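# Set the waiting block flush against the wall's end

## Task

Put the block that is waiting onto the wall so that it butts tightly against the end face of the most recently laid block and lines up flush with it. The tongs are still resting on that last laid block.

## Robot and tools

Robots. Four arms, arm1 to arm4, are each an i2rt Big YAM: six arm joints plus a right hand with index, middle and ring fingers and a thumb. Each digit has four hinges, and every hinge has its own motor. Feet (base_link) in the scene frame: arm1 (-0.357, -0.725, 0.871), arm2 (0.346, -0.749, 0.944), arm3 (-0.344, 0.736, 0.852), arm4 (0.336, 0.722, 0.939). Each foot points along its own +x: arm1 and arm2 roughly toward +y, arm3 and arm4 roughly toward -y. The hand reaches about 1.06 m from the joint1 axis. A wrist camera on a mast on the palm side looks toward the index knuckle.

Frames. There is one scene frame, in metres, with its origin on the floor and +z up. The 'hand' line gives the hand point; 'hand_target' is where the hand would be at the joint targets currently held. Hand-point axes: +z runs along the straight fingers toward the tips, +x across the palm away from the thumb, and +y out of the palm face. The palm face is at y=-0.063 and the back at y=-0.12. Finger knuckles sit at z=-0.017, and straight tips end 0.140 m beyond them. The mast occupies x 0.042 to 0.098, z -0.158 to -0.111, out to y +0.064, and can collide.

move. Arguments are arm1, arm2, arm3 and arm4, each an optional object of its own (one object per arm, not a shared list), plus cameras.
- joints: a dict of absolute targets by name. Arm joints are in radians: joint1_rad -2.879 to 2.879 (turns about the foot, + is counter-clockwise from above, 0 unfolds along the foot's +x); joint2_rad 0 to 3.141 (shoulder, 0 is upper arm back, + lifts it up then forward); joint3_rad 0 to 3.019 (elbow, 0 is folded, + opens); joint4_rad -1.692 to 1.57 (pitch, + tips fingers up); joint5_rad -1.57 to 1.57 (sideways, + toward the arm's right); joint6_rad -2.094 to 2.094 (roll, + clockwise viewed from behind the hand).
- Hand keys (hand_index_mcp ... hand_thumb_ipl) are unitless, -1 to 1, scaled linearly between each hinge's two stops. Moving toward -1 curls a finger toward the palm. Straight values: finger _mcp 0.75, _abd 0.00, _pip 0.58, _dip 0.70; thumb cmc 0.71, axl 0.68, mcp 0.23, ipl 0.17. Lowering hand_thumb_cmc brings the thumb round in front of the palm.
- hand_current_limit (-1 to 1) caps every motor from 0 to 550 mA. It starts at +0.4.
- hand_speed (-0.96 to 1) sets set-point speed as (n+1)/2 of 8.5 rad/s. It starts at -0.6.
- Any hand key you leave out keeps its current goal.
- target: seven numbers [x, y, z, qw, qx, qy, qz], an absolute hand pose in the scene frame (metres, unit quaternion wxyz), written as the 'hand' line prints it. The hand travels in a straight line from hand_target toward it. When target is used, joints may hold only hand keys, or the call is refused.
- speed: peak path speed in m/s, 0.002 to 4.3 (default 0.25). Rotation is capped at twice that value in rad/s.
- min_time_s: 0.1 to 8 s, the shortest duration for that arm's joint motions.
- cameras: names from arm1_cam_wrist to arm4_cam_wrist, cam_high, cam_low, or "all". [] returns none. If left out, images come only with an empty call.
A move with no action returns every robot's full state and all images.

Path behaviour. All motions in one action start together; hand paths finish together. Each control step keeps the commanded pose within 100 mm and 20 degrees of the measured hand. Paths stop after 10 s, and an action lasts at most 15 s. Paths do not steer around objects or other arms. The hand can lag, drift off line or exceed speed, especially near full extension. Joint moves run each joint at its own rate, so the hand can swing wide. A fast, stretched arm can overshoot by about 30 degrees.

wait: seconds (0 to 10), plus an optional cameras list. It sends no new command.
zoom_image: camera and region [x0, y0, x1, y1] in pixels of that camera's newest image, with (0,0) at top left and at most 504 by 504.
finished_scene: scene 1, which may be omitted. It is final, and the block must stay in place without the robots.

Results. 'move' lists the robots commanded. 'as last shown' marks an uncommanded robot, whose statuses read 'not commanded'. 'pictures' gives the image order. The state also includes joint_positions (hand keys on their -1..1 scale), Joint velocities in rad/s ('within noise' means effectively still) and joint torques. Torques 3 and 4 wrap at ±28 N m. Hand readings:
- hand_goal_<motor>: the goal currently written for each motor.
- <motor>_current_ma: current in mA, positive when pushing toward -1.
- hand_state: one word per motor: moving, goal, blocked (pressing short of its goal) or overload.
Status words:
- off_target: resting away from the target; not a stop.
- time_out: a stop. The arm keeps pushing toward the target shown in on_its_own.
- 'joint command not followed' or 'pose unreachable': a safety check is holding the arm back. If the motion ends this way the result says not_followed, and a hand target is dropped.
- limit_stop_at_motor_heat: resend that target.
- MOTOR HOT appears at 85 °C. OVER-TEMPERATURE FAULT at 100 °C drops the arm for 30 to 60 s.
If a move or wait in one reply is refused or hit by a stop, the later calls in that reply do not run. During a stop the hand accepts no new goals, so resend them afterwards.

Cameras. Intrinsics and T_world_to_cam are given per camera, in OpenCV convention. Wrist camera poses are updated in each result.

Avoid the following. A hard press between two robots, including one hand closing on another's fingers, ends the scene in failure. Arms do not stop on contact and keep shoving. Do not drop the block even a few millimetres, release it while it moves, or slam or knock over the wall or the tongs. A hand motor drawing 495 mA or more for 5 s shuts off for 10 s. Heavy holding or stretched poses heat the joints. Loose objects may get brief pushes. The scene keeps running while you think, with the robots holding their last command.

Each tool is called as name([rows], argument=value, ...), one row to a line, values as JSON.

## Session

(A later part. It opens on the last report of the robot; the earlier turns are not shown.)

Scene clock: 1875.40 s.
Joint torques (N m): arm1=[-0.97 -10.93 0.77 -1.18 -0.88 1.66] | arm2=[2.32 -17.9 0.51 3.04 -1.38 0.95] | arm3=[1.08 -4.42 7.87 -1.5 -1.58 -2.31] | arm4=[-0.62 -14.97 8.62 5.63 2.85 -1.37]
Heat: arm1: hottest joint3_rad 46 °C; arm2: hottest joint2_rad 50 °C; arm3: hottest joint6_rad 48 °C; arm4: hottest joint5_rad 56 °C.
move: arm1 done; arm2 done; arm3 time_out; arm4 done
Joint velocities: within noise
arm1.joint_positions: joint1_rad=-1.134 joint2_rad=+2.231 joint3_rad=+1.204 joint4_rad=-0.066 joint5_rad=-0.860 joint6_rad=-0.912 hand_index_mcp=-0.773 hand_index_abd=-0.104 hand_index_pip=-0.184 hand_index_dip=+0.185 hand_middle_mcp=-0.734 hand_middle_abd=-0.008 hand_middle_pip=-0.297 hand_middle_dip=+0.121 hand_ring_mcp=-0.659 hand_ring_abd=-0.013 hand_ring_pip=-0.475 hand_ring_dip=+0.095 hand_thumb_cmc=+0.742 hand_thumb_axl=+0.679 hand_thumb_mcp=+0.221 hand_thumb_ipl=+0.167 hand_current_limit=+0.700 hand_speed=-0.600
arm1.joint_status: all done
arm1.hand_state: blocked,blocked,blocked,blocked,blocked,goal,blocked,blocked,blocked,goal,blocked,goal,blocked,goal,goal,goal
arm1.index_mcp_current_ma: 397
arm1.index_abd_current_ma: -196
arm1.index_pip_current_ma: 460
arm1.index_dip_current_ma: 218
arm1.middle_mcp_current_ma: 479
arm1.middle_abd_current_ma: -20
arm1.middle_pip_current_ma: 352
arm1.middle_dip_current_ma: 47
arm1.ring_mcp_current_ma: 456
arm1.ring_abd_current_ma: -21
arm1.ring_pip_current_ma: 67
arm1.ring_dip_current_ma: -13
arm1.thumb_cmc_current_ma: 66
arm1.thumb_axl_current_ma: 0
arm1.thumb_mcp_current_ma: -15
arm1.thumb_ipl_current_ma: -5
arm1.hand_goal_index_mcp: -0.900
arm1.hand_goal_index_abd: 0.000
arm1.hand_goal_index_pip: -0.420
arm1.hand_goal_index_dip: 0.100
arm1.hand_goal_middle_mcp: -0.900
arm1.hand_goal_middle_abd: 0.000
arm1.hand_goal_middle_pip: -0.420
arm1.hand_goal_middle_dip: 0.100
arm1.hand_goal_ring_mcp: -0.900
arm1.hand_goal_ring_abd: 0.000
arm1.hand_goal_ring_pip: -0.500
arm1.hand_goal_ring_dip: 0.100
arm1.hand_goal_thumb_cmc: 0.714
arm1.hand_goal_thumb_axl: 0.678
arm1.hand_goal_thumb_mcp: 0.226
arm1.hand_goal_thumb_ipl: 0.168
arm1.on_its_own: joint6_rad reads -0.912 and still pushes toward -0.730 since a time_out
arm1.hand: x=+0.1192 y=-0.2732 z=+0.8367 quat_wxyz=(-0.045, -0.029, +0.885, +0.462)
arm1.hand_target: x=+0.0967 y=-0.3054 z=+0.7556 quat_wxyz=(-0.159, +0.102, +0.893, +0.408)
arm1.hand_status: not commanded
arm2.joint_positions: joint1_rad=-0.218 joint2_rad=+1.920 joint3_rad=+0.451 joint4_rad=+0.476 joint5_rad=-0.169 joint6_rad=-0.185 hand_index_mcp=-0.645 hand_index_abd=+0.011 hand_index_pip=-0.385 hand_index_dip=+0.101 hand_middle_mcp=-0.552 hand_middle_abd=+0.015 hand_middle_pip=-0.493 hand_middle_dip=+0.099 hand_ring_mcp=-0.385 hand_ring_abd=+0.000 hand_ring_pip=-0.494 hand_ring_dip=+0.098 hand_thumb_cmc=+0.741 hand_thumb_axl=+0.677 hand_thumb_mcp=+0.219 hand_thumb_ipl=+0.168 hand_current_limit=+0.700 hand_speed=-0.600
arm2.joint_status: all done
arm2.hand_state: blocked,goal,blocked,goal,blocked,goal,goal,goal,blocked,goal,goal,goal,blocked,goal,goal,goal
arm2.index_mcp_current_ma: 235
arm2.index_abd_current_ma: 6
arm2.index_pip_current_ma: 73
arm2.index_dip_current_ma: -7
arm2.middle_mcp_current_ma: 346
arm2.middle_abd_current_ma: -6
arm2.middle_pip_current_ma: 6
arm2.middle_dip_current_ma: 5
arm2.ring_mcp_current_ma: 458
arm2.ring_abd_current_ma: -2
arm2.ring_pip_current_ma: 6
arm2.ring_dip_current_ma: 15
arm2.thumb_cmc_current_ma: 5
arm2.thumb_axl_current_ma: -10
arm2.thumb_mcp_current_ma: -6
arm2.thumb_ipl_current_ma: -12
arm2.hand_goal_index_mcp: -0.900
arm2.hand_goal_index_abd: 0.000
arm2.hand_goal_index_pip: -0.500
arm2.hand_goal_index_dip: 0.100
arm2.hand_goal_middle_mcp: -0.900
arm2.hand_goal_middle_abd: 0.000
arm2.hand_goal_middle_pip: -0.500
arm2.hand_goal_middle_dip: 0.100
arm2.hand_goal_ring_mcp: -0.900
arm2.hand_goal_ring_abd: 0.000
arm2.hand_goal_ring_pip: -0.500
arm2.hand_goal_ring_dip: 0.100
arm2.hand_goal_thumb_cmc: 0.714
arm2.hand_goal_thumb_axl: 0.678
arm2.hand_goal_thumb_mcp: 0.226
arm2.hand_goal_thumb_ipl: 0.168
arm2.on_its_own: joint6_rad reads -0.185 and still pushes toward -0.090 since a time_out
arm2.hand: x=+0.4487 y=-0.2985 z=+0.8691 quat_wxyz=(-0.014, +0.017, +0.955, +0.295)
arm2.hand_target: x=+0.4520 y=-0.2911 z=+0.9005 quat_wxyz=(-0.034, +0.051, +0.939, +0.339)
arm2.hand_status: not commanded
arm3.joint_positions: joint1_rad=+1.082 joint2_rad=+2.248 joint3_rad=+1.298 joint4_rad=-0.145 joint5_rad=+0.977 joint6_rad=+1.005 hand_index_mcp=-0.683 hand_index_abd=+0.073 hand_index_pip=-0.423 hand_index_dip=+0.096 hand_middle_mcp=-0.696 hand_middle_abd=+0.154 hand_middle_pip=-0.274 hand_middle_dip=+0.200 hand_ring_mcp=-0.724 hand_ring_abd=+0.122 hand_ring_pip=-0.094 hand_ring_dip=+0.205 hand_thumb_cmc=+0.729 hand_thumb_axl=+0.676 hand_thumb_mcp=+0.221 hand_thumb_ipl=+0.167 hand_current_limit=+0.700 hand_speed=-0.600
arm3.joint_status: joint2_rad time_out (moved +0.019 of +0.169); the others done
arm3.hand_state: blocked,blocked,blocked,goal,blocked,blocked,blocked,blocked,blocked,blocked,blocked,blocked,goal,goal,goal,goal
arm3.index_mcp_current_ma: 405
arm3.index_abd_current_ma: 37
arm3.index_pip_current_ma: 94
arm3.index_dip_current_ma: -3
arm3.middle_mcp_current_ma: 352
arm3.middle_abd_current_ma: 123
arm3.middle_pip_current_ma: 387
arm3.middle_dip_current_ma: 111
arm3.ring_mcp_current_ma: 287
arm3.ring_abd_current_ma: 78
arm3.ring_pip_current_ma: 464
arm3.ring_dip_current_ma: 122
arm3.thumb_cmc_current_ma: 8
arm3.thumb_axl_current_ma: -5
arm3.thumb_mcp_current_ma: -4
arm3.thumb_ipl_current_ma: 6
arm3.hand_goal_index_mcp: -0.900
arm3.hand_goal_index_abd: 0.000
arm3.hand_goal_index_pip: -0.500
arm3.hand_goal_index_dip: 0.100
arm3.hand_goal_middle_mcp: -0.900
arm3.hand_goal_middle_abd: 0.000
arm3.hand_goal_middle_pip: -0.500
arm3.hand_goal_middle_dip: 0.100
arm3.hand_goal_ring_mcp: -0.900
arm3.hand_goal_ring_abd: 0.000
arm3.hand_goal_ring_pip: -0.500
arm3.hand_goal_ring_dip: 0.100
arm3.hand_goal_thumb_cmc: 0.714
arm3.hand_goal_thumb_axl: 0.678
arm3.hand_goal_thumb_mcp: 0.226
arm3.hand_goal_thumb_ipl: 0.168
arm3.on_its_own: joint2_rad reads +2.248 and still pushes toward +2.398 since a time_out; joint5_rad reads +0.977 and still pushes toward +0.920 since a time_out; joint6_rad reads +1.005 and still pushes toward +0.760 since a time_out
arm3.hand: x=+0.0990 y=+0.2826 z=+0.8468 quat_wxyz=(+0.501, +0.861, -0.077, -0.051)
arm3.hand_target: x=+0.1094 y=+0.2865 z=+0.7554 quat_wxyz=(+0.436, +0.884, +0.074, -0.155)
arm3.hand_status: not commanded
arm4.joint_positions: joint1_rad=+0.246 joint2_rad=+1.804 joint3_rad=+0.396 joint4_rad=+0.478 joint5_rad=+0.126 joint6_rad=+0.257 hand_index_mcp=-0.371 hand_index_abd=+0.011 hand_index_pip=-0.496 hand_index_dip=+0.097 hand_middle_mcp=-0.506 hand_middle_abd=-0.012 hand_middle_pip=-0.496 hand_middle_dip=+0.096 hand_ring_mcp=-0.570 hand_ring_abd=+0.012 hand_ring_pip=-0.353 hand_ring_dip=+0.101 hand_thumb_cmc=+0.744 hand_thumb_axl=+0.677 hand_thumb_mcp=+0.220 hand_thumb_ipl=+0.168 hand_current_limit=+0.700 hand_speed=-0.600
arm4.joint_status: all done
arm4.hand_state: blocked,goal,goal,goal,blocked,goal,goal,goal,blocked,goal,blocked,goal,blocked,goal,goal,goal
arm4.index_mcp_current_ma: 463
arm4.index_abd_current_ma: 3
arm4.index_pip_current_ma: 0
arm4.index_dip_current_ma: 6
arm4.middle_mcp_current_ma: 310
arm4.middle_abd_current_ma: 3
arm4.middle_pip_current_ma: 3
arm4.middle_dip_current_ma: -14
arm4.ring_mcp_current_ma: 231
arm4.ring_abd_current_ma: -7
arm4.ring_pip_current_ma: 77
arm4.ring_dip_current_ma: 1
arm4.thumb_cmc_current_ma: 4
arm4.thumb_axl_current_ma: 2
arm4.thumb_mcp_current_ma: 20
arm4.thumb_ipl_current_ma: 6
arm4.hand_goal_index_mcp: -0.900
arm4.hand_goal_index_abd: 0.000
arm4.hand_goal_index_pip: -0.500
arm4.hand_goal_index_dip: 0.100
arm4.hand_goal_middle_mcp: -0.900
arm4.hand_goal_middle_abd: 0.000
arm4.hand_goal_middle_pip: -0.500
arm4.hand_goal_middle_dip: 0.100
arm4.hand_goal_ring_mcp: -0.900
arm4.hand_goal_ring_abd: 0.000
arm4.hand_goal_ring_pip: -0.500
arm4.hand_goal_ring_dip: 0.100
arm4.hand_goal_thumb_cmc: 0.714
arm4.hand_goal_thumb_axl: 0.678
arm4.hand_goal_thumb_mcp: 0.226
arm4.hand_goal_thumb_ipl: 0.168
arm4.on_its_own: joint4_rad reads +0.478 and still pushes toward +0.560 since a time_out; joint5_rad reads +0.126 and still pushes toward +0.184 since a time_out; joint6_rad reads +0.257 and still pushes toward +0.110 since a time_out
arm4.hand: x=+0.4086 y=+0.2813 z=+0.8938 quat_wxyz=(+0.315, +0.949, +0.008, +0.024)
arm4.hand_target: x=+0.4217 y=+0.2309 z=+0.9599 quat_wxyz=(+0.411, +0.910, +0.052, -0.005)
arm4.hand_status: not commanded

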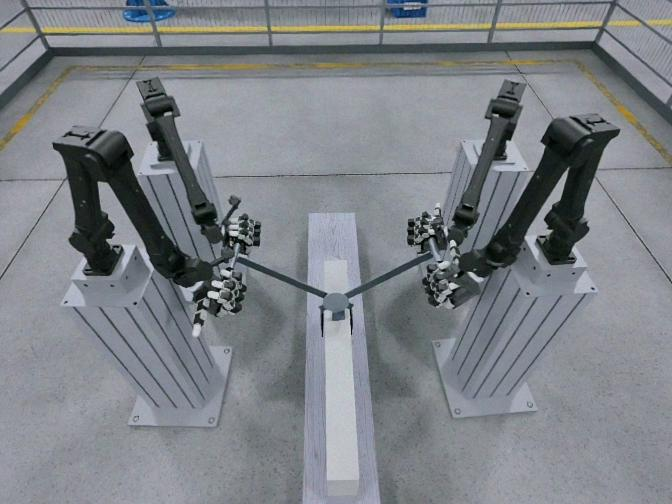

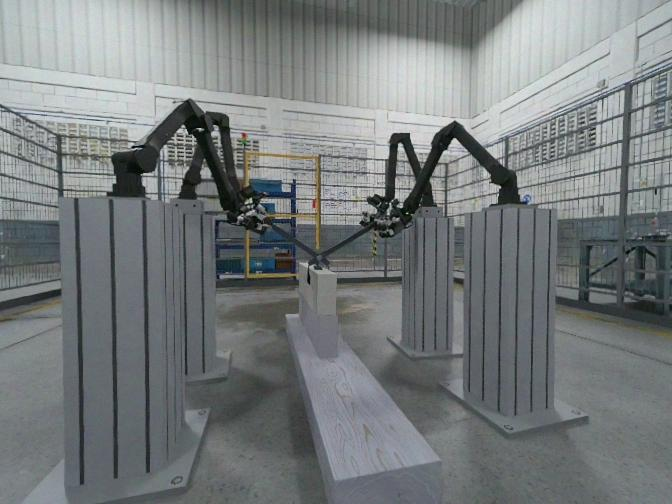

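move(arm1={"joints": {"joint1_rad": -1.12, "joint2_rad": 2.285, "joint3_rad": 1.235}, "min_time_s": 3}, arm2={"joints": {"joint1_rad": -0.23, "joint2_rad": 1.76, "joint3_rad": 0.51}, "min_time_s": 3}, arm3={"joints": {"joint1_rad": 1.105, "joint2_rad": 2.318, "joint3_rad": 1.28}, "min_time_s": 3}, arm4={"joints": {"joint1_rad": 0.235, "joint2_rad": 1.66, "joint3_rad": 0.42}, "min_time_s": 3}, cameras=["cam_high", "cam_low"])

zoom_image(camera="cam_high", region=[315, 310, 365, 370])

zoom_image(camera="cam_high", region=[315, 255, 365, 315])

zoom_image(camera="cam_low", region=[295, 255, 345, 325])

Scene clock: 1898.93 s.
Joint torques (N m): arm1=[0.38 -13.68 6.19 -0.55 -0.7 1.67] | arm2=[1.67 -23.59 4.89 3.19 -1.37 0.96] | arm3=[2.96 -9.41 5.15 -1.18 -1.51 -2.31] | arm4=[-0.5 -20.07 6.34 5.5 2.81 -1.36]
Heat: arm1: hottest joint3_rad 44 °C; arm2: hottest joint2_rad 50 °C; arm3: hottest joint6_rad 49 °C; arm4: hottest joint5_rad 55 °C.
move: arm1 done; arm2 done; arm3 done; arm4 done
Joint velocities: within noise
arm1.joint_positions: joint1_rad=-1.123 joint2_rad=+2.227 joint3_rad=+1.230 joint4_rad=-0.079 joint5_rad=-0.864 joint6_rad=-0.912 hand_index_mcp=-0.760 hand_index_abd=-0.104 hand_index_pip=-0.185 hand_index_dip=+0.184 hand_middle_mcp=-0.724 hand_middle_abd=-0.016 hand_middle_pip=-0.299 hand_middle_dip=+0.121 hand_ring_mcp=-0.657 hand_ring_abd=-0.022 hand_ring_pip=-0.476 hand_ring_dip=+0.096 hand_thumb_cmc=+0.741 hand_thumb_axl=+0.679 hand_thumb_mcp=+0.221 hand_thumb_ipl=+0.167 hand_current_limit=+0.700 hand_speed=-0.600
arm1.joint_status: all done
arm1.hand_state: blocked,blocked,blocked,blocked,blocked,goal,blocked,blocked,blocked,blocked,blocked,goal,blocked,goal,goal,goal
arm1.index_mcp_current_ma: 446
arm1.index_abd_current_ma: -195
arm1.index_pip_current_ma: 452
arm1.index_dip_current_ma: 218
arm1.middle_mcp_current_ma: 480
arm1.middle_abd_current_ma: -37
arm1.middle_pip_current_ma: 340
arm1.middle_dip_current_ma: 43
arm1.ring_mcp_current_ma: 459
arm1.ring_abd_current_ma: -33
arm1.ring_pip_current_ma: 60
arm1.ring_dip_current_ma: -22
arm1.thumb_cmc_current_ma: 76
arm1.thumb_axl_current_ma: -5
arm1.thumb_mcp_current_ma: -18
arm1.thumb_ipl_current_ma: -3
arm1.hand_goal_index_mcp: -0.900
arm1.hand_goal_index_abd: 0.000
arm1.hand_goal_index_pip: -0.420
arm1.hand_goal_index_dip: 0.100
arm1.hand_goal_middle_mcp: -0.900
arm1.hand_goal_middle_abd: 0.000
arm1.hand_goal_middle_pip: -0.420
arm1.hand_goal_middle_dip: 0.100
arm1.hand_goal_ring_mcp: -0.900
arm1.hand_goal_ring_abd: 0.000
arm1.hand_goal_ring_pip: -0.500
arm1.hand_goal_ring_dip: 0.100
arm1.hand_goal_thumb_cmc: 0.714
arm1.hand_goal_thumb_axl: 0.678
arm1.hand_goal_thumb_mcp: 0.226
arm1.hand_goal_thumb_ipl: 0.168
arm1.on_its_own: joint6_rad reads -0.912 and still pushes toward -0.730 since a time_out
arm1.hand: x=+0.1228 y=-0.2632 z=+0.8467 quat_wxyz=(-0.042, -0.038, +0.883, +0.467)
arm1.hand_target: x=+0.1246 y=-0.2700 z=+0.7990 quat_wxyz=(-0.122, +0.064, +0.890, +0.435)
arm1.hand_status: not commanded
arm2.joint_positions: joint1_rad=-0.218 joint2_rad=+1.898 joint3_rad=+0.475 joint4_rad=+0.476 joint5_rad=-0.169 joint6_rad=-0.187 hand_index_mcp=-0.618 hand_index_abd=+0.011 hand_index_pip=-0.381 hand_index_dip=+0.101 hand_middle_mcp=-0.550 hand_middle_abd=+0.002 hand_middle_pip=-0.493 hand_middle_dip=+0.099 hand_ring_mcp=-0.395 hand_ring_abd=-0.005 hand_ring_pip=-0.494 hand_ring_dip=+0.098 hand_thumb_cmc=+0.741 hand_thumb_axl=+0.677 hand_thumb_mcp=+0.219 hand_thumb_ipl=+0.168 hand_current_limit=+0.700 hand_speed=-0.600
arm2.joint_status: all done
arm2.hand_state: blocked,goal,blocked,goal,blocked,goal,goal,goal,blocked,goal,goal,goal,blocked,goal,goal,goal
arm2.index_mcp_current_ma: 276
arm2.index_abd_current_ma: -3
arm2.index_pip_current_ma: 68
arm2.index_dip_current_ma: -3
arm2.middle_mcp_current_ma: 358
arm2.middle_abd_current_ma: -3
arm2.middle_pip_current_ma: 7
arm2.middle_dip_current_ma: 2
arm2.ring_mcp_current_ma: 450
arm2.ring_abd_current_ma: -1
arm2.ring_pip_current_ma: 16
arm2.ring_dip_current_ma: 4
arm2.thumb_cmc_current_ma: 18
arm2.thumb_axl_current_ma: 1
arm2.thumb_mcp_current_ma: -1
arm2.thumb_ipl_current_ma: 3
arm2.hand_goal_index_mcp: -0.900
arm2.hand_goal_index_abd: 0.000
arm2.hand_goal_index_pip: -0.500
arm2.hand_goal_index_dip: 0.100
arm2.hand_goal_middle_mcp: -0.900
arm2.hand_goal_middle_abd: 0.000
arm2.hand_goal_middle_pip: -0.500
arm2.hand_goal_middle_dip: 0.100
arm2.hand_goal_ring_mcp: -0.900
arm2.hand_goal_ring_abd: 0.000
arm2.hand_goal_ring_pip: -0.500
arm2.hand_goal_ring_dip: 0.100
arm2.hand_goal_thumb_cmc: 0.714
arm2.hand_goal_thumb_axl: 0.678
arm2.hand_goal_thumb_mcp: 0.226
arm2.hand_goal_thumb_ipl: 0.168
arm2.on_its_own: joint6_rad reads -0.187 and still pushes toward -0.090 since a time_out
arm2.hand: x=+0.4531 y=-0.2819 z=+0.8853 quat_wxyz=(-0.008, +0.014, +0.949, +0.316)
arm2.hand_target: x=+0.4737 y=-0.2415 z=+0.9738 quat_wxyz=(-0.013, +0.046, +0.906, +0.421)
arm2.hand_status: not commanded
arm3.joint_positions: joint1_rad=+1.082 joint2_rad=+2.223 joint3_rad=+1.284 joint4_rad=-0.152 joint5_rad=+0.975 joint6_rad=+1.005 hand_index_mcp=-0.681 hand_index_abd=+0.072 hand_index_pip=-0.424 hand_index_dip=+0.096 hand_middle_mcp=-0.692 hand_middle_abd=+0.154 hand_middle_pip=-0.275 hand_middle_dip=+0.199 hand_ring_mcp=-0.719 hand_ring_abd=+0.121 hand_ring_pip=-0.096 hand_ring_dip=+0.204 hand_thumb_cmc=+0.729 hand_thumb_axl=+0.676 hand_thumb_mcp=+0.221 hand_thumb_ipl=+0.167 hand_current_limit=+0.700 hand_speed=-0.600
arm3.joint_status: all done
arm3.hand_state: blocked,blocked,blocked,goal,blocked,blocked,blocked,blocked,blocked,blocked,blocked,blocked,goal,goal,goal,goal
arm3.index_mcp_current_ma: 410
arm3.index_abd_current_ma: 33
arm3.index_pip_current_ma: 87
arm3.index_dip_current_ma: -4
arm3.middle_mcp_current_ma: 360
arm3.middle_abd_current_ma: 125
arm3.middle_pip_current_ma: 388
arm3.middle_dip_current_ma: 108
arm3.ring_mcp_current_ma: 299
arm3.ring_abd_current_ma: 81
arm3.ring_pip_current_ma: 463
arm3.ring_dip_current_ma: 120
arm3.thumb_cmc_current_ma: 10
arm3.thumb_axl_current_ma: -6
arm3.thumb_mcp_current_ma: -5
arm3.thumb_ipl_current_ma: 3
arm3.hand_goal_index_mcp: -0.900
arm3.hand_goal_index_abd: 0.000
arm3.hand_goal_index_pip: -0.500
arm3.hand_goal_index_dip: 0.100
arm3.hand_goal_middle_mcp: -0.900
arm3.hand_goal_middle_abd: 0.000
arm3.hand_goal_middle_pip: -0.500
arm3.hand_goal_middle_dip: 0.100
arm3.hand_goal_ring_mcp: -0.900
arm3.hand_goal_ring_abd: 0.000
arm3.hand_goal_ring_pip: -0.500
arm3.hand_goal_ring_dip: 0.100
arm3.hand_goal_thumb_cmc: 0.714
arm3.hand_goal_thumb_axl: 0.678
arm3.hand_goal_thumb_mcp: 0.226
arm3.hand_goal_thumb_ipl: 0.168
arm3.on_its_own: joint5_rad reads +0.975 and still pushes toward +0.920 since a time_out; joint6_rad reads +1.005 and still pushes toward +0.760 since a time_out
arm3.hand: x=+0.0965 y=+0.2837 z=+0.8563 quat_wxyz=(+0.501, +0.861, -0.078, -0.049)
arm3.hand_target: x=+0.1141 y=+0.2980 z=+0.7886 quat_wxyz=(+0.444, +0.882, +0.076, -0.139)
arm3.hand_status: not commanded
arm4.joint_positions: joint1_rad=+0.246 joint2_rad=+1.772 joint3_rad=+0.386 joint4_rad=+0.478 joint5_rad=+0.127 joint6_rad=+0.257 hand_index_mcp=-0.381 hand_index_abd=+0.015 hand_index_pip=-0.496 hand_index_dip=+0.097 hand_middle_mcp=-0.513 hand_middle_abd=+0.000 hand_middle_pip=-0.496 hand_middle_dip=+0.096 hand_ring_mcp=-0.569 hand_ring_abd=+0.014 hand_ring_pip=-0.354 hand_ring_dip=+0.101 hand_thumb_cmc=+0.744 hand_thumb_axl=+0.677 hand_thumb_mcp=+0.220 hand_thumb_ipl=+0.168 hand_current_limit=+0.700 hand_speed=-0.600
arm4.joint_status: all done
arm4.hand_state: blocked,goal,goal,goal,blocked,goal,goal,goal,blocked,goal,blocked,goal,blocked,goal,goal,goal
arm4.index_mcp_current_ma: 453
arm4.index_abd_current_ma: 6
arm4.index_pip_current_ma: 9
arm4.index_dip_current_ma: 5
arm4.middle_mcp_current_ma: 310
arm4.middle_abd_current_ma: -4
arm4.middle_pip_current_ma: 17
arm4.middle_dip_current_ma: -13
arm4.ring_mcp_current_ma: 234
arm4.ring_abd_current_ma: -10
arm4.ring_pip_current_ma: 71
arm4.ring_dip_current_ma: -8
arm4.thumb_cmc_current_ma: 6
arm4.thumb_axl_current_ma: 7
arm4.thumb_mcp_current_ma: 5
arm4.thumb_ipl_current_ma: 13
arm4.hand_goal_index_mcp: -0.900
arm4.hand_goal_index_abd: 0.000
arm4.hand_goal_index_pip: -0.500
arm4.hand_goal_index_dip: 0.100
arm4.hand_goal_middle_mcp: -0.900
arm4.hand_goal_middle_abd: 0.000
arm4.hand_goal_middle_pip: -0.500
arm4.hand_goal_middle_dip: 0.100
arm4.hand_goal_ring_mcp: -0.900
arm4.hand_goal_ring_abd: 0.000
arm4.hand_goal_ring_pip: -0.500
arm4.hand_goal_ring_dip: 0.100
arm4.hand_goal_thumb_cmc: 0.714
arm4.hand_goal_thumb_axl: 0.678
arm4.hand_goal_thumb_mcp: 0.226
arm4.hand_goal_thumb_ipl: 0.168
arm4.on_its_own: joint4_rad reads +0.478 and still pushes toward +0.560 since a time_out; joint5_rad reads +0.127 and still pushes toward +0.184 since a time_out; joint6_rad reads +0.257 and still pushes toward +0.110 since a time_out
arm4.hand: x=+0.4086 y=+0.2814 z=+0.9045 quat_wxyz=(+0.325, +0.945, +0.007, +0.027)
arm4.hand_target: x=+0.4193 y=+0.2402 z=+0.9881 quat_wxyz=(+0.433, +0.900, +0.049, +0.000)
arm4.hand_status: not commanded

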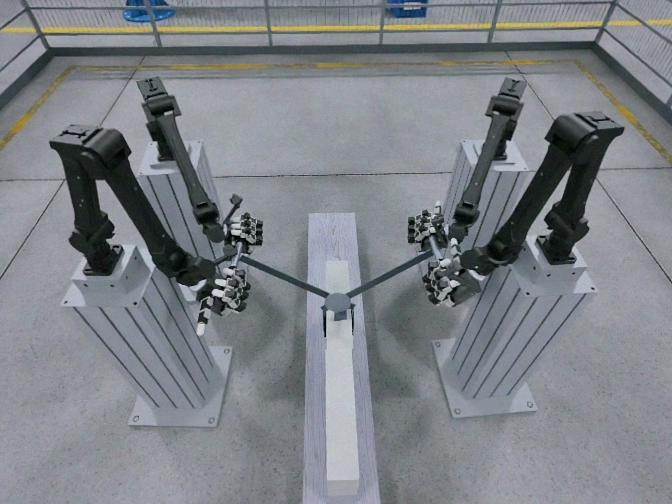

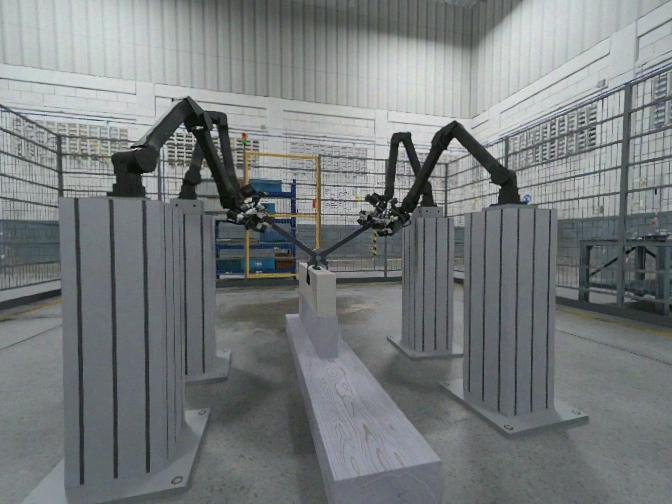

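Scaled by 8.400 from the camera's image (finer frame: 960x720).

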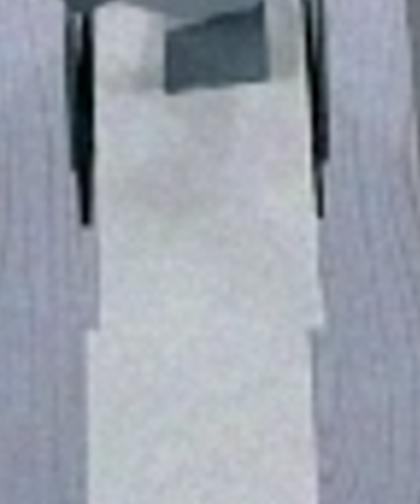

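Scaled by 8.400 from the camera's image (finer frame: 960x720).

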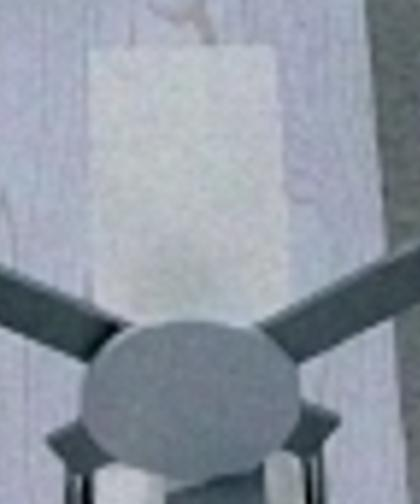

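Scaled by 7.200 from the camera's image (finer frame: 960x720).

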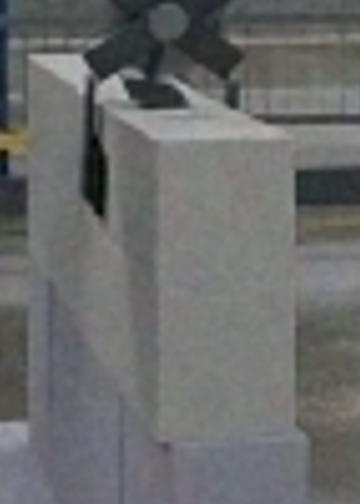

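move(arm1={"joints": {"joint1_rad": -1.12, "joint2_rad": 2.215, "joint3_rad": 1.245}, "min_time_s": 3}, arm2={"joints": {"joint1_rad": -0.23, "joint2_rad": 1.70, "joint3_rad": 0.53}, "min_time_s": 3}, arm3={"joints": {"joint1_rad": 1.105, "joint2_rad": 2.258, "joint3_rad": 1.30}, "min_time_s": 3}, arm4={"joints": {"joint1_rad": 0.235, "joint2_rad": 1.60, "joint3_rad": 0.44}, "min_time_s": 3}, cameras=["cam_high", "cam_low"])

zoom_image(camera="cam_high", region=[315, 310, 365, 370])

zoom_image(camera="cam_low", region=[295, 255, 345, 325])

Scene clock: 1909.97 s.
Joint torques (N m): arm1=[0.26 -18.78 6.67 -0.2 -1.09 1.67] | arm2=[1.85 -27.69 6.08 3.47 -1.31 1] | arm3=[3.08 -13.8 6.69 -0.96 -0.74 -2.31] | arm4=[-0.73 -23.71 8.06 5.68 2.82 -1.38]
Heat: arm1: hottest joint3_rad 44 °C; arm2: hottest joint2_rad 49 °C; arm3: hottest joint6_rad 49 °C; arm4: hottest joint5_rad 55 °C.
move: arm1 done; arm2 time_out; arm3 done; arm4 time_out
Joint velocities: within noise
arm1.joint_positions: joint1_rad=-1.119 joint2_rad=+2.214 joint3_rad=+1.235 joint4_rad=-0.087 joint5_rad=-0.855 joint6_rad=-0.912 hand_index_mcp=-0.751 hand_index_abd=-0.104 hand_index_pip=-0.187 hand_index_dip=+0.179 hand_middle_mcp=-0.720 hand_middle_abd=-0.018 hand_middle_pip=-0.299 hand_middle_dip=+0.117 hand_ring_mcp=-0.657 hand_ring_abd=-0.025 hand_ring_pip=-0.474 hand_ring_dip=+0.095 hand_thumb_cmc=+0.741 hand_thumb_axl=+0.679 hand_thumb_mcp=+0.221 hand_thumb_ipl=+0.167 hand_current_limit=+0.700 hand_speed=-0.600
arm1.joint_status: all done
arm1.hand_state: blocked,blocked,blocked,blocked,blocked,goal,blocked,goal,blocked,blocked,blocked,goal,blocked,goal,goal,goal
arm1.index_mcp_current_ma: 480
arm1.index_abd_current_ma: -189
arm1.index_pip_current_ma: 462
arm1.index_dip_current_ma: 209
arm1.middle_mcp_current_ma: 478
arm1.middle_abd_current_ma: -41
arm1.middle_pip_current_ma: 347
arm1.middle_dip_current_ma: 33
arm1.ring_mcp_current_ma: 460
arm1.ring_abd_current_ma: -30
arm1.ring_pip_current_ma: 63
arm1.ring_dip_current_ma: -15
arm1.thumb_cmc_current_ma: 78
arm1.thumb_axl_current_ma: 2
arm1.thumb_mcp_current_ma: -18
arm1.thumb_ipl_current_ma: 5
arm1.hand_goal_index_mcp: -0.900
arm1.hand_goal_index_abd: 0.000
arm1.hand_goal_index_pip: -0.420
arm1.hand_goal_index_dip: 0.100
arm1.hand_goal_middle_mcp: -0.900
arm1.hand_goal_middle_abd: 0.000
arm1.hand_goal_middle_pip: -0.420
arm1.hand_goal_middle_dip: 0.100
arm1.hand_goal_ring_mcp: -0.900
arm1.hand_goal_ring_abd: 0.000
arm1.hand_goal_ring_pip: -0.500
arm1.hand_goal_ring_dip: 0.100
arm1.hand_goal_thumb_cmc: 0.714
arm1.hand_goal_thumb_axl: 0.678
arm1.hand_goal_thumb_mcp: 0.226
arm1.hand_goal_thumb_ipl: 0.168
arm1.on_its_own: joint6_rad reads -0.912 and still pushes toward -0.730 since a time_out
arm1.hand: x=+0.1250 y=-0.2600 z=+0.8543 quat_wxyz=(-0.036, -0.041, +0.883, +0.466)
arm1.hand_target: x=+0.1397 y=-0.2619 z=+0.8468 quat_wxyz=(-0.092, +0.047, +0.885, +0.454)
arm1.hand_status: not commanded
arm2.joint_positions: joint1_rad=-0.218 joint2_rad=+1.874 joint3_rad=+0.481 joint4_rad=+0.467 joint5_rad=-0.171 joint6_rad=-0.193 hand_index_mcp=-0.610 hand_index_abd=+0.009 hand_index_pip=-0.372 hand_index_dip=+0.101 hand_middle_mcp=-0.550 hand_middle_abd=-0.010 hand_middle_pip=-0.493 hand_middle_dip=+0.099 hand_ring_mcp=-0.396 hand_ring_abd=-0.004 hand_ring_pip=-0.495 hand_ring_dip=+0.098 hand_thumb_cmc=+0.741 hand_thumb_axl=+0.677 hand_thumb_mcp=+0.219 hand_thumb_ipl=+0.168 hand_current_limit=+0.700 hand_speed=-0.600
arm2.joint_status: joint2_rad time_out (moved -0.023 of -0.198); the others done
arm2.hand_state: blocked,goal,blocked,goal,blocked,goal,goal,goal,blocked,goal,goal,goal,blocked,goal,goal,goal
arm2.index_mcp_current_ma: 278
arm2.index_abd_current_ma: 3
arm2.index_pip_current_ma: 87
arm2.index_dip_current_ma: -5
arm2.middle_mcp_current_ma: 348
arm2.middle_abd_current_ma: -12
arm2.middle_pip_current_ma: 18
arm2.middle_dip_current_ma: -1
arm2.ring_mcp_current_ma: 465
arm2.ring_abd_current_ma: 8
arm2.ring_pip_current_ma: 14
arm2.ring_dip_current_ma: 4
arm2.thumb_cmc_current_ma: 14
arm2.thumb_axl_current_ma: -2
arm2.thumb_mcp_current_ma: 3
arm2.thumb_ipl_current_ma: 2
arm2.hand_goal_index_mcp: -0.900
arm2.hand_goal_index_abd: 0.000
arm2.hand_goal_index_pip: -0.500
arm2.hand_goal_index_dip: 0.100
arm2.hand_goal_middle_mcp: -0.900
arm2.hand_goal_middle_abd: 0.000
arm2.hand_goal_middle_pip: -0.500
arm2.hand_goal_middle_dip: 0.100
arm2.hand_goal_ring_mcp: -0.900
arm2.hand_goal_ring_abd: 0.000
arm2.hand_goal_ring_pip: -0.500
arm2.hand_goal_ring_dip: 0.100
arm2.hand_goal_thumb_cmc: 0.714
arm2.hand_goal_thumb_axl: 0.678
arm2.hand_goal_thumb_mcp: 0.226
arm2.hand_goal_thumb_ipl: 0.168
arm2.on_its_own: joint2_rad reads +1.874 and still pushes toward +1.700 since a time_out; joint4_rad reads +0.467 and still pushes toward +0.530 since a time_out; joint6_rad reads -0.193 and still pushes toward -0.090 since a time_out
arm2.hand: x=+0.4540 y=-0.2759 z=+0.8957 quat_wxyz=(-0.006, +0.011, +0.945, +0.325)
arm2.hand_target: x=+0.4775 y=-0.2285 z=+1.0118 quat_wxyz=(-0.005, +0.041, +0.889, +0.455)
arm2.hand_status: not commanded
arm3.joint_positions: joint1_rad=+1.080 joint2_rad=+2.211 joint3_rad=+1.284 joint4_rad=-0.158 joint5_rad=+0.958 joint6_rad=+1.005 hand_index_mcp=-0.683 hand_index_abd=+0.073 hand_index_pip=-0.423 hand_index_dip=+0.096 hand_middle_mcp=-0.692 hand_middle_abd=+0.155 hand_middle_pip=-0.275 hand_middle_dip=+0.199 hand_ring_mcp=-0.716 hand_ring_abd=+0.121 hand_ring_pip=-0.097 hand_ring_dip=+0.203 hand_thumb_cmc=+0.729 hand_thumb_axl=+0.676 hand_thumb_mcp=+0.221 hand_thumb_ipl=+0.167 hand_current_limit=+0.700 hand_speed=-0.600
arm3.joint_status: all done
arm3.hand_state: blocked,blocked,blocked,goal,blocked,blocked,blocked,blocked,blocked,blocked,blocked,blocked,goal,goal,goal,goal
arm3.index_mcp_current_ma: 409
arm3.index_abd_current_ma: 35
arm3.index_pip_current_ma: 90
arm3.index_dip_current_ma: 1
arm3.middle_mcp_current_ma: 360
arm3.middle_abd_current_ma: 129
arm3.middle_pip_current_ma: 386
arm3.middle_dip_current_ma: 105
arm3.ring_mcp_current_ma: 303
arm3.ring_abd_current_ma: 77
arm3.ring_pip_current_ma: 460
arm3.ring_dip_current_ma: 122
arm3.thumb_cmc_current_ma: 8
arm3.thumb_axl_current_ma: -6
arm3.thumb_mcp_current_ma: 1
arm3.thumb_ipl_current_ma: 8
arm3.hand_goal_index_mcp: -0.900
arm3.hand_goal_index_abd: 0.000
arm3.hand_goal_index_pip: -0.500
arm3.hand_goal_index_dip: 0.100
arm3.hand_goal_middle_mcp: -0.900
arm3.hand_goal_middle_abd: 0.000
arm3.hand_goal_middle_pip: -0.500
arm3.hand_goal_middle_dip: 0.100
arm3.hand_goal_ring_mcp: -0.900
arm3.hand_goal_ring_abd: 0.000
arm3.hand_goal_ring_pip: -0.500
arm3.hand_goal_ring_dip: 0.100
arm3.hand_goal_thumb_cmc: 0.714
arm3.hand_goal_thumb_axl: 0.678
arm3.hand_goal_thumb_mcp: 0.226
arm3.hand_goal_thumb_ipl: 0.168
arm3.on_its_own: joint5_rad reads +0.958 and still pushes toward +0.920 since a time_out; joint6_rad reads +1.005 and still pushes toward +0.760 since a time_out
arm3.hand: x=+0.0980 y=+0.2820 z=+0.8601 quat_wxyz=(+0.496, +0.864, -0.079, -0.042)
arm3.hand_target: x=+0.1311 y=+0.2898 z=+0.8302 quat_wxyz=(+0.463, +0.878, +0.058, -0.109)
arm3.hand_status: not commanded
arm4.joint_positions: joint1_rad=+0.246 joint2_rad=+1.753 joint3_rad=+0.386 joint4_rad=+0.478 joint5_rad=+0.127 joint6_rad=+0.259 hand_index_mcp=-0.387 hand_index_abd=+0.015 hand_index_pip=-0.496 hand_index_dip=+0.097 hand_middle_mcp=-0.517 hand_middle_abd=+0.008 hand_middle_pip=-0.496 hand_middle_dip=+0.096 hand_ring_mcp=-0.567 hand_ring_abd=+0.014 hand_ring_pip=-0.353 hand_ring_dip=+0.101 hand_thumb_cmc=+0.744 hand_thumb_axl=+0.677 hand_thumb_mcp=+0.220 hand_thumb_ipl=+0.168 hand_current_limit=+0.700 hand_speed=-0.600
arm4.joint_status: joint2_rad time_out (moved -0.018 of -0.172); the others done
arm4.hand_state: blocked,goal,goal,goal,blocked,goal,goal,goal,blocked,goal,blocked,goal,blocked,goal,goal,goal
arm4.index_mcp_current_ma: 468
arm4.index_abd_current_ma: -4
arm4.index_pip_current_ma: 9
arm4.index_dip_current_ma: -13
arm4.middle_mcp_current_ma: 300
arm4.middle_abd_current_ma: 1
arm4.middle_pip_current_ma: 5
arm4.middle_dip_current_ma: -12
arm4.ring_mcp_current_ma: 242
arm4.ring_abd_current_ma: -4
arm4.ring_pip_current_ma: 57
arm4.ring_dip_current_ma: -8
arm4.thumb_cmc_current_ma: 5
arm4.thumb_axl_current_ma: 16
arm4.thumb_mcp_current_ma: -6
arm4.thumb_ipl_current_ma: 0
arm4.hand_goal_index_mcp: -0.900
arm4.hand_goal_index_abd: 0.000
arm4.hand_goal_index_pip: -0.500
arm4.hand_goal_index_dip: 0.100
arm4.hand_goal_middle_mcp: -0.900
arm4.hand_goal_middle_abd: 0.000
arm4.hand_goal_middle_pip: -0.500
arm4.hand_goal_middle_dip: 0.100
arm4.hand_goal_ring_mcp: -0.900
arm4.hand_goal_ring_abd: 0.000
arm4.hand_goal_ring_pip: -0.500
arm4.hand_goal_ring_dip: 0.100
arm4.hand_goal_thumb_cmc: 0.714
arm4.hand_goal_thumb_axl: 0.678
arm4.hand_goal_thumb_mcp: 0.226
arm4.hand_goal_thumb_ipl: 0.168
arm4.on_its_own: joint2_rad reads +1.753 and still pushes toward +1.600 since a time_out; joint4_rad reads +0.478 and still pushes toward +0.560 since a time_out; joint5_rad reads +0.127 and still pushes toward +0.184 since a time_out; joint6_rad reads +0.259 and still pushes toward +0.110 since a time_out
arm4.hand: x=+0.4094 y=+0.2787 z=+0.9122 quat_wxyz=(+0.333, +0.942, +0.006, +0.030)
arm4.hand_target: x=+0.4234 y=+0.2283 z=+1.0238 quat_wxyz=(+0.468, +0.883, +0.044, +0.009)
arm4.hand_status: not commanded

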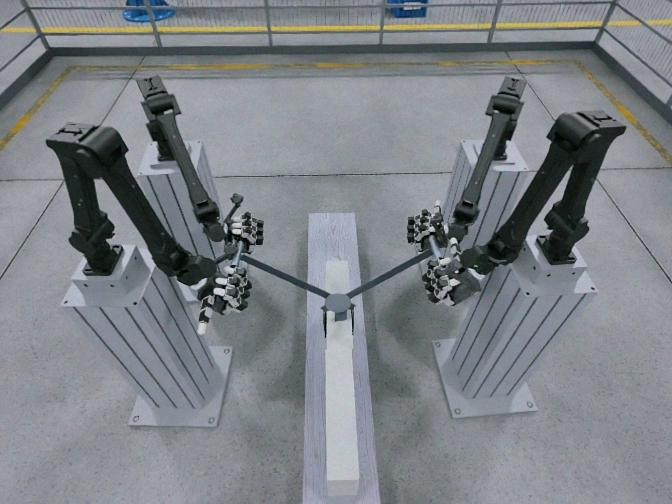

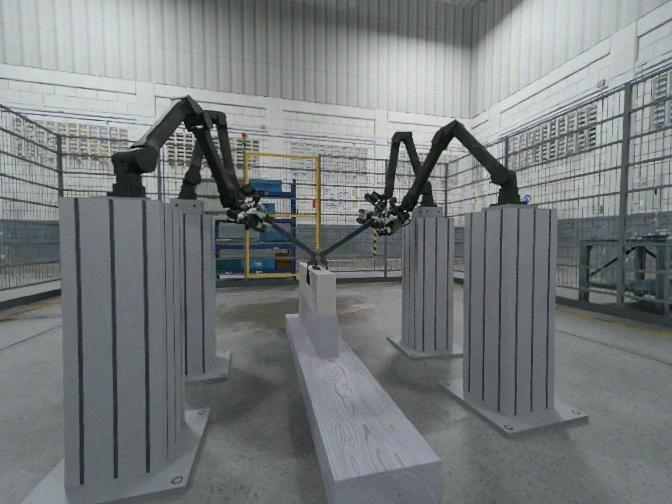

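Scaled by 8.400 from the camera's image (finer frame: 960x720).

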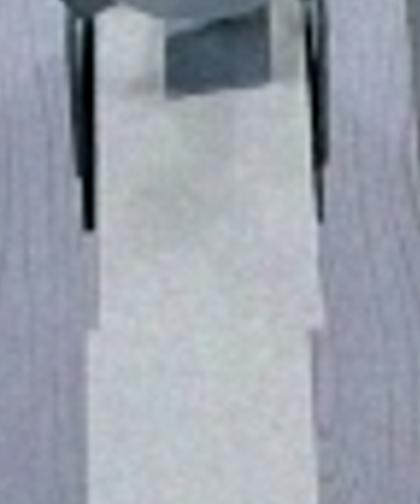

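Scaled by 7.200 from the camera's image (finer frame: 960x720).

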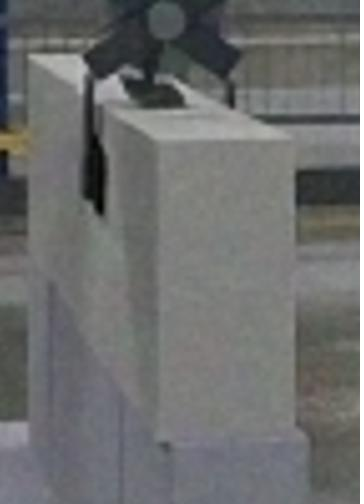

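move(arm1={"joints": {"joint1_rad": -1.12, "joint2_rad": 2.175, "joint3_rad": 1.25}, "min_time_s": 3}, arm2={"joints": {"joint1_rad": -0.22, "joint2_rad": 1.68, "joint3_rad": 0.535}, "min_time_s": 3}, arm3={"joints": {"joint1_rad": 1.105, "joint2_rad": 2.218, "joint3_rad": 1.305}, "min_time_s": 3}, arm4={"joints": {"joint1_rad": 0.235, "joint2_rad": 1.58, "joint3_rad": 0.445}, "min_time_s": 3}, cameras=["cam_high", "cam_low"])

zoom_image(camera="cam_high", region=[315, 310, 365, 370])

zoom_image(camera="cam_low", region=[295, 255, 345, 325])

Scene clock: 1921.30 s.
Joint torques (N m): arm1=[0.09 -21.77 7.12 0.03 -1.47 1.67] | arm2=[2.49 -28.63 6.49 3.7 -1.34 1.03] | arm3=[3.31 -16.79 7.1 -0.69 -0.21 -2.3] | arm4=[-0.5 -25.11 8.64 5.63 2.83 -1.38]
Heat: arm1: hottest joint3_rad 44 °C; arm2: hottest joint2_rad 50 °C; arm3: hottest joint6_rad 50 °C; arm4: hottest joint5_rad 55 °C.
move: arm1 done; arm2 time_out; arm3 done; arm4 time_out
Joint velocities: within noise
arm1.joint_positions: joint1_rad=-1.118 joint2_rad=+2.208 joint3_rad=+1.235 joint4_rad=-0.092 joint5_rad=-0.846 joint6_rad=-0.912 hand_index_mcp=-0.751 hand_index_abd=-0.103 hand_index_pip=-0.188 hand_index_dip=+0.170 hand_middle_mcp=-0.722 hand_middle_abd=-0.016 hand_middle_pip=-0.299 hand_middle_dip=+0.114 hand_ring_mcp=-0.659 hand_ring_abd=-0.025 hand_ring_pip=-0.472 hand_ring_dip=+0.095 hand_thumb_cmc=+0.741 hand_thumb_axl=+0.679 hand_thumb_mcp=+0.221 hand_thumb_ipl=+0.167 hand_current_limit=+0.700 hand_speed=-0.600
arm1.joint_status: all done
arm1.hand_state: blocked,blocked,blocked,blocked,blocked,goal,blocked,goal,blocked,blocked,blocked,goal,blocked,goal,goal,goal
arm1.index_mcp_current_ma: 471
arm1.index_abd_current_ma: -193
arm1.index_pip_current_ma: 461
arm1.index_dip_current_ma: 184
arm1.middle_mcp_current_ma: 476
arm1.middle_abd_current_ma: -35
arm1.middle_pip_current_ma: 341
arm1.middle_dip_current_ma: 25
arm1.ring_mcp_current_ma: 463
arm1.ring_abd_current_ma: -39
arm1.ring_pip_current_ma: 76
arm1.ring_dip_current_ma: -14
arm1.thumb_cmc_current_ma: 77
arm1.thumb_axl_current_ma: 4
arm1.thumb_mcp_current_ma: -19
arm1.thumb_ipl_current_ma: 3
arm1.hand_goal_index_mcp: -0.900
arm1.hand_goal_index_abd: 0.000
arm1.hand_goal_index_pip: -0.420
arm1.hand_goal_index_dip: 0.100
arm1.hand_goal_middle_mcp: -0.900
arm1.hand_goal_middle_abd: 0.000
arm1.hand_goal_middle_pip: -0.420
arm1.hand_goal_middle_dip: 0.100
arm1.hand_goal_ring_mcp: -0.900
arm1.hand_goal_ring_abd: 0.000
arm1.hand_goal_ring_pip: -0.500
arm1.hand_goal_ring_dip: 0.100
arm1.hand_goal_thumb_cmc: 0.714
arm1.hand_goal_thumb_axl: 0.678
arm1.hand_goal_thumb_mcp: 0.226
arm1.hand_goal_thumb_ipl: 0.168
arm1.on_its_own: joint6_rad reads -0.912 and still pushes toward -0.730 since a time_out
arm1.hand: x=+0.1257 y=-0.2595 z=+0.8559 quat_wxyz=(-0.033, -0.040, +0.885, +0.463)
arm1.hand_target: x=+0.1464 y=-0.2583 z=+0.8741 quat_wxyz=(-0.076, +0.037, +0.881, +0.465)
arm1.hand_status: not commanded
arm2.joint_positions: joint1_rad=-0.218 joint2_rad=+1.872 joint3_rad=+0.482 joint4_rad=+0.460 joint5_rad=-0.170 joint6_rad=-0.193 hand_index_mcp=-0.610 hand_index_abd=+0.009 hand_index_pip=-0.372 hand_index_dip=+0.101 hand_middle_mcp=-0.549 hand_middle_abd=-0.010 hand_middle_pip=-0.493 hand_middle_dip=+0.099 hand_ring_mcp=-0.396 hand_ring_abd=-0.004 hand_ring_pip=-0.495 hand_ring_dip=+0.098 hand_thumb_cmc=+0.741 hand_thumb_axl=+0.677 hand_thumb_mcp=+0.219 hand_thumb_ipl=+0.168 hand_current_limit=+0.700 hand_speed=-0.600
arm2.joint_status: joint2_rad time_out (moved -0.003 of -0.194); the others done
arm2.hand_state: blocked,goal,blocked,goal,blocked,goal,goal,goal,blocked,goal,goal,goal,blocked,goal,goal,goal
arm2.index_mcp_current_ma: 268
arm2.index_abd_current_ma: -2
arm2.index_pip_current_ma: 100
arm2.index_dip_current_ma: 5
arm2.middle_mcp_current_ma: 358
arm2.middle_abd_current_ma: -2
arm2.middle_pip_current_ma: 8
arm2.middle_dip_current_ma: 17
arm2.ring_mcp_current_ma: 445
arm2.ring_abd_current_ma: 17
arm2.ring_pip_current_ma: 8
arm2.ring_dip_current_ma: 13
arm2.thumb_cmc_current_ma: 9
arm2.thumb_axl_current_ma: 11
arm2.thumb_mcp_current_ma: -1
arm2.thumb_ipl_current_ma: 9
arm2.hand_goal_index_mcp: -0.900
arm2.hand_goal_index_abd: 0.000
arm2.hand_goal_index_pip: -0.500
arm2.hand_goal_index_dip: 0.100
arm2.hand_goal_middle_mcp: -0.900
arm2.hand_goal_middle_abd: 0.000
arm2.hand_goal_middle_pip: -0.500
arm2.hand_goal_middle_dip: 0.100
arm2.hand_goal_ring_mcp: -0.900
arm2.hand_goal_ring_abd: 0.000
arm2.hand_goal_ring_pip: -0.500
arm2.hand_goal_ring_dip: 0.100
arm2.hand_goal_thumb_cmc: 0.714
arm2.hand_goal_thumb_axl: 0.678
arm2.hand_goal_thumb_mcp: 0.226
arm2.hand_goal_thumb_ipl: 0.168
arm2.on_its_own: joint2_rad reads +1.872 and still pushes toward +1.680 since a time_out; joint4_rad reads +0.460 and still pushes toward +0.530 since a time_out; joint5_rad reads -0.170 and still pushes toward -0.200 since a time_out; joint6_rad reads -0.193 and still pushes toward -0.090 since a time_out
arm2.hand: x=+0.4537 y=-0.2758 z=+0.8958 quat_wxyz=(-0.006, +0.010, +0.946, +0.324)
arm2.hand_target: x=+0.4730 y=-0.2240 z=+1.0240 quat_wxyz=(-0.004, +0.035, +0.884, +0.466)
arm2.hand_status: not commanded
arm3.joint_positions: joint1_rad=+1.079 joint2_rad=+2.205 joint3_rad=+1.284 joint4_rad=-0.165 joint5_rad=+0.947 joint6_rad=+1.005 hand_index_mcp=-0.685 hand_index_abd=+0.073 hand_index_pip=-0.420 hand_index_dip=+0.096 hand_middle_mcp=-0.693 hand_middle_abd=+0.155 hand_middle_pip=-0.276 hand_middle_dip=+0.199 hand_ring_mcp=-0.717 hand_ring_abd=+0.120 hand_ring_pip=-0.098 hand_ring_dip=+0.201 hand_thumb_cmc=+0.729 hand_thumb_axl=+0.676 hand_thumb_mcp=+0.221 hand_thumb_ipl=+0.167 hand_current_limit=+0.700 hand_speed=-0.600
arm3.joint_status: all done
arm3.hand_state: blocked,blocked,blocked,goal,blocked,blocked,blocked,blocked,blocked,blocked,blocked,blocked,goal,goal,goal,goal
arm3.index_mcp_current_ma: 398
arm3.index_abd_current_ma: 40
arm3.index_pip_current_ma: 96
arm3.index_dip_current_ma: -3
arm3.middle_mcp_current_ma: 359
arm3.middle_abd_current_ma: 134
arm3.middle_pip_current_ma: 386
arm3.middle_dip_current_ma: 109
arm3.ring_mcp_current_ma: 305
arm3.ring_abd_current_ma: 80
arm3.ring_pip_current_ma: 464
arm3.ring_dip_current_ma: 115
arm3.thumb_cmc_current_ma: 6
arm3.thumb_axl_current_ma: -9
arm3.thumb_mcp_current_ma: -4
arm3.thumb_ipl_current_ma: 4
arm3.hand_goal_index_mcp: -0.900
arm3.hand_goal_index_abd: 0.000
arm3.hand_goal_index_pip: -0.500
arm3.hand_goal_index_dip: 0.100
arm3.hand_goal_middle_mcp: -0.900
arm3.hand_goal_middle_abd: 0.000
arm3.hand_goal_middle_pip: -0.500
arm3.hand_goal_middle_dip: 0.100
arm3.hand_goal_ring_mcp: -0.900
arm3.hand_goal_ring_abd: 0.000
arm3.hand_goal_ring_pip: -0.500
arm3.hand_goal_ring_dip: 0.100
arm3.hand_goal_thumb_cmc: 0.714
arm3.hand_goal_thumb_axl: 0.678
arm3.hand_goal_thumb_mcp: 0.226
arm3.hand_goal_thumb_ipl: 0.168
arm3.on_its_own: joint6_rad reads +1.005 and still pushes toward +0.760 since a time_out
arm3.hand: x=+0.0988 y=+0.2812 z=+0.8615 quat_wxyz=(+0.492, +0.866, -0.078, -0.040)
arm3.hand_target: x=+0.1378 y=+0.2864 z=+0.8562 quat_wxyz=(+0.473, +0.875, +0.048, -0.092)
arm3.hand_status: not commanded
arm4.joint_positions: joint1_rad=+0.246 joint2_rad=+1.751 joint3_rad=+0.386 joint4_rad=+0.476 joint5_rad=+0.127 joint6_rad=+0.259 hand_index_mcp=-0.387 hand_index_abd=+0.015 hand_index_pip=-0.496 hand_index_dip=+0.097 hand_middle_mcp=-0.516 hand_middle_abd=+0.009 hand_middle_pip=-0.496 hand_middle_dip=+0.096 hand_ring_mcp=-0.566 hand_ring_abd=+0.014 hand_ring_pip=-0.355 hand_ring_dip=+0.101 hand_thumb_cmc=+0.744 hand_thumb_axl=+0.677 hand_thumb_mcp=+0.220 hand_thumb_ipl=+0.168 hand_current_limit=+0.700 hand_speed=-0.600
arm4.joint_status: joint2_rad time_out (moved -0.002 of -0.173); the others done
arm4.hand_state: blocked,goal,goal,goal,blocked,goal,goal,goal,blocked,goal,blocked,goal,blocked,goal,goal,goal
arm4.index_mcp_current_ma: 468
arm4.index_abd_current_ma: 1
arm4.index_pip_current_ma: 9
arm4.index_dip_current_ma: -13
arm4.middle_mcp_current_ma: 310
arm4.middle_abd_current_ma: 6
arm4.middle_pip_current_ma: 3
arm4.middle_dip_current_ma: 3
arm4.ring_mcp_current_ma: 237
arm4.ring_abd_current_ma: -3
arm4.ring_pip_current_ma: 59
arm4.ring_dip_current_ma: 16
arm4.thumb_cmc_current_ma: 5
arm4.thumb_axl_current_ma: -5
arm4.thumb_mcp_current_ma: 8
arm4.thumb_ipl_current_ma: 5
arm4.hand_goal_index_mcp: -0.900
arm4.hand_goal_index_abd: 0.000
arm4.hand_goal_index_pip: -0.500
arm4.hand_goal_index_dip: 0.100
arm4.hand_goal_middle_mcp: -0.900
arm4.hand_goal_middle_abd: 0.000
arm4.hand_goal_middle_pip: -0.500
arm4.hand_goal_middle_dip: 0.100
arm4.hand_goal_ring_mcp: -0.900
arm4.hand_goal_ring_abd: 0.000
arm4.hand_goal_ring_pip: -0.500
arm4.hand_goal_ring_dip: 0.100
arm4.hand_goal_thumb_cmc: 0.714
arm4.hand_goal_thumb_axl: 0.678
arm4.hand_goal_thumb_mcp: 0.226
arm4.hand_goal_thumb_ipl: 0.168
arm4.on_its_own: joint2_rad reads +1.751 and still pushes toward +1.580 since a time_out; joint4_rad reads +0.476 and still pushes toward +0.560 since a time_out; joint5_rad reads +0.127 and still pushes toward +0.184 since a time_out; joint6_rad reads +0.259 and still pushes toward +0.110 since a time_out
arm4.hand: x=+0.4094 y=+0.2785 z=+0.9128 quat_wxyz=(+0.333, +0.942, +0.006, +0.030)
arm4.hand_target: x=+0.4243 y=+0.2256 z=+1.0352 quat_wxyz=(+0.478, +0.877, +0.043, +0.012)
arm4.hand_status: not commanded

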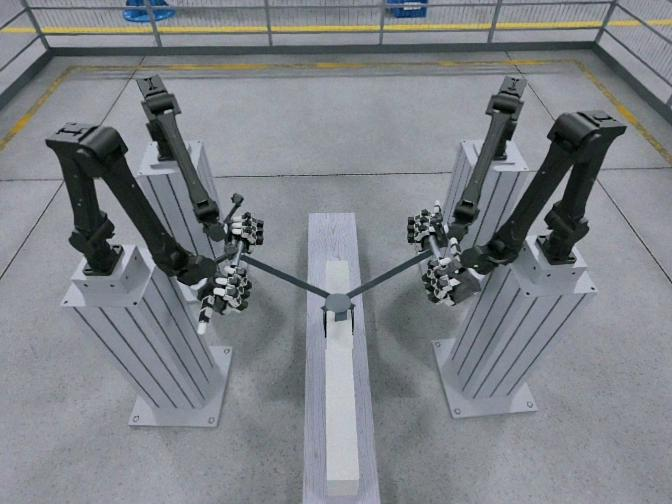

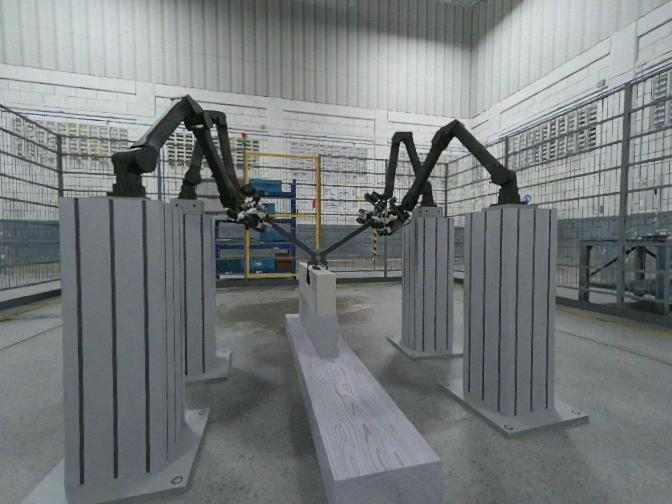

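Scaled by 8.400 from the camera's image (finer frame: 960x720).

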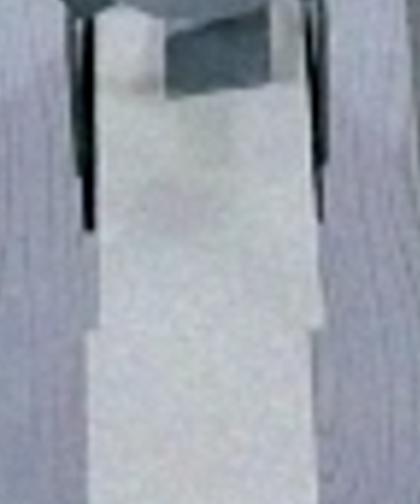

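Scaled by 7.200 from the camera's image (finer frame: 960x720).

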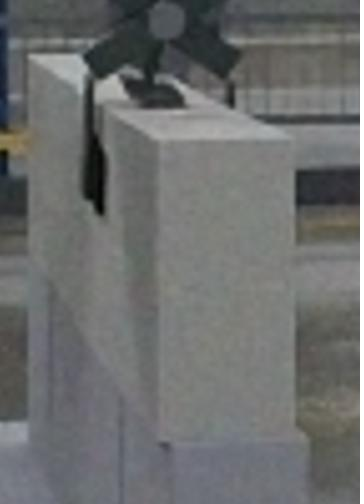

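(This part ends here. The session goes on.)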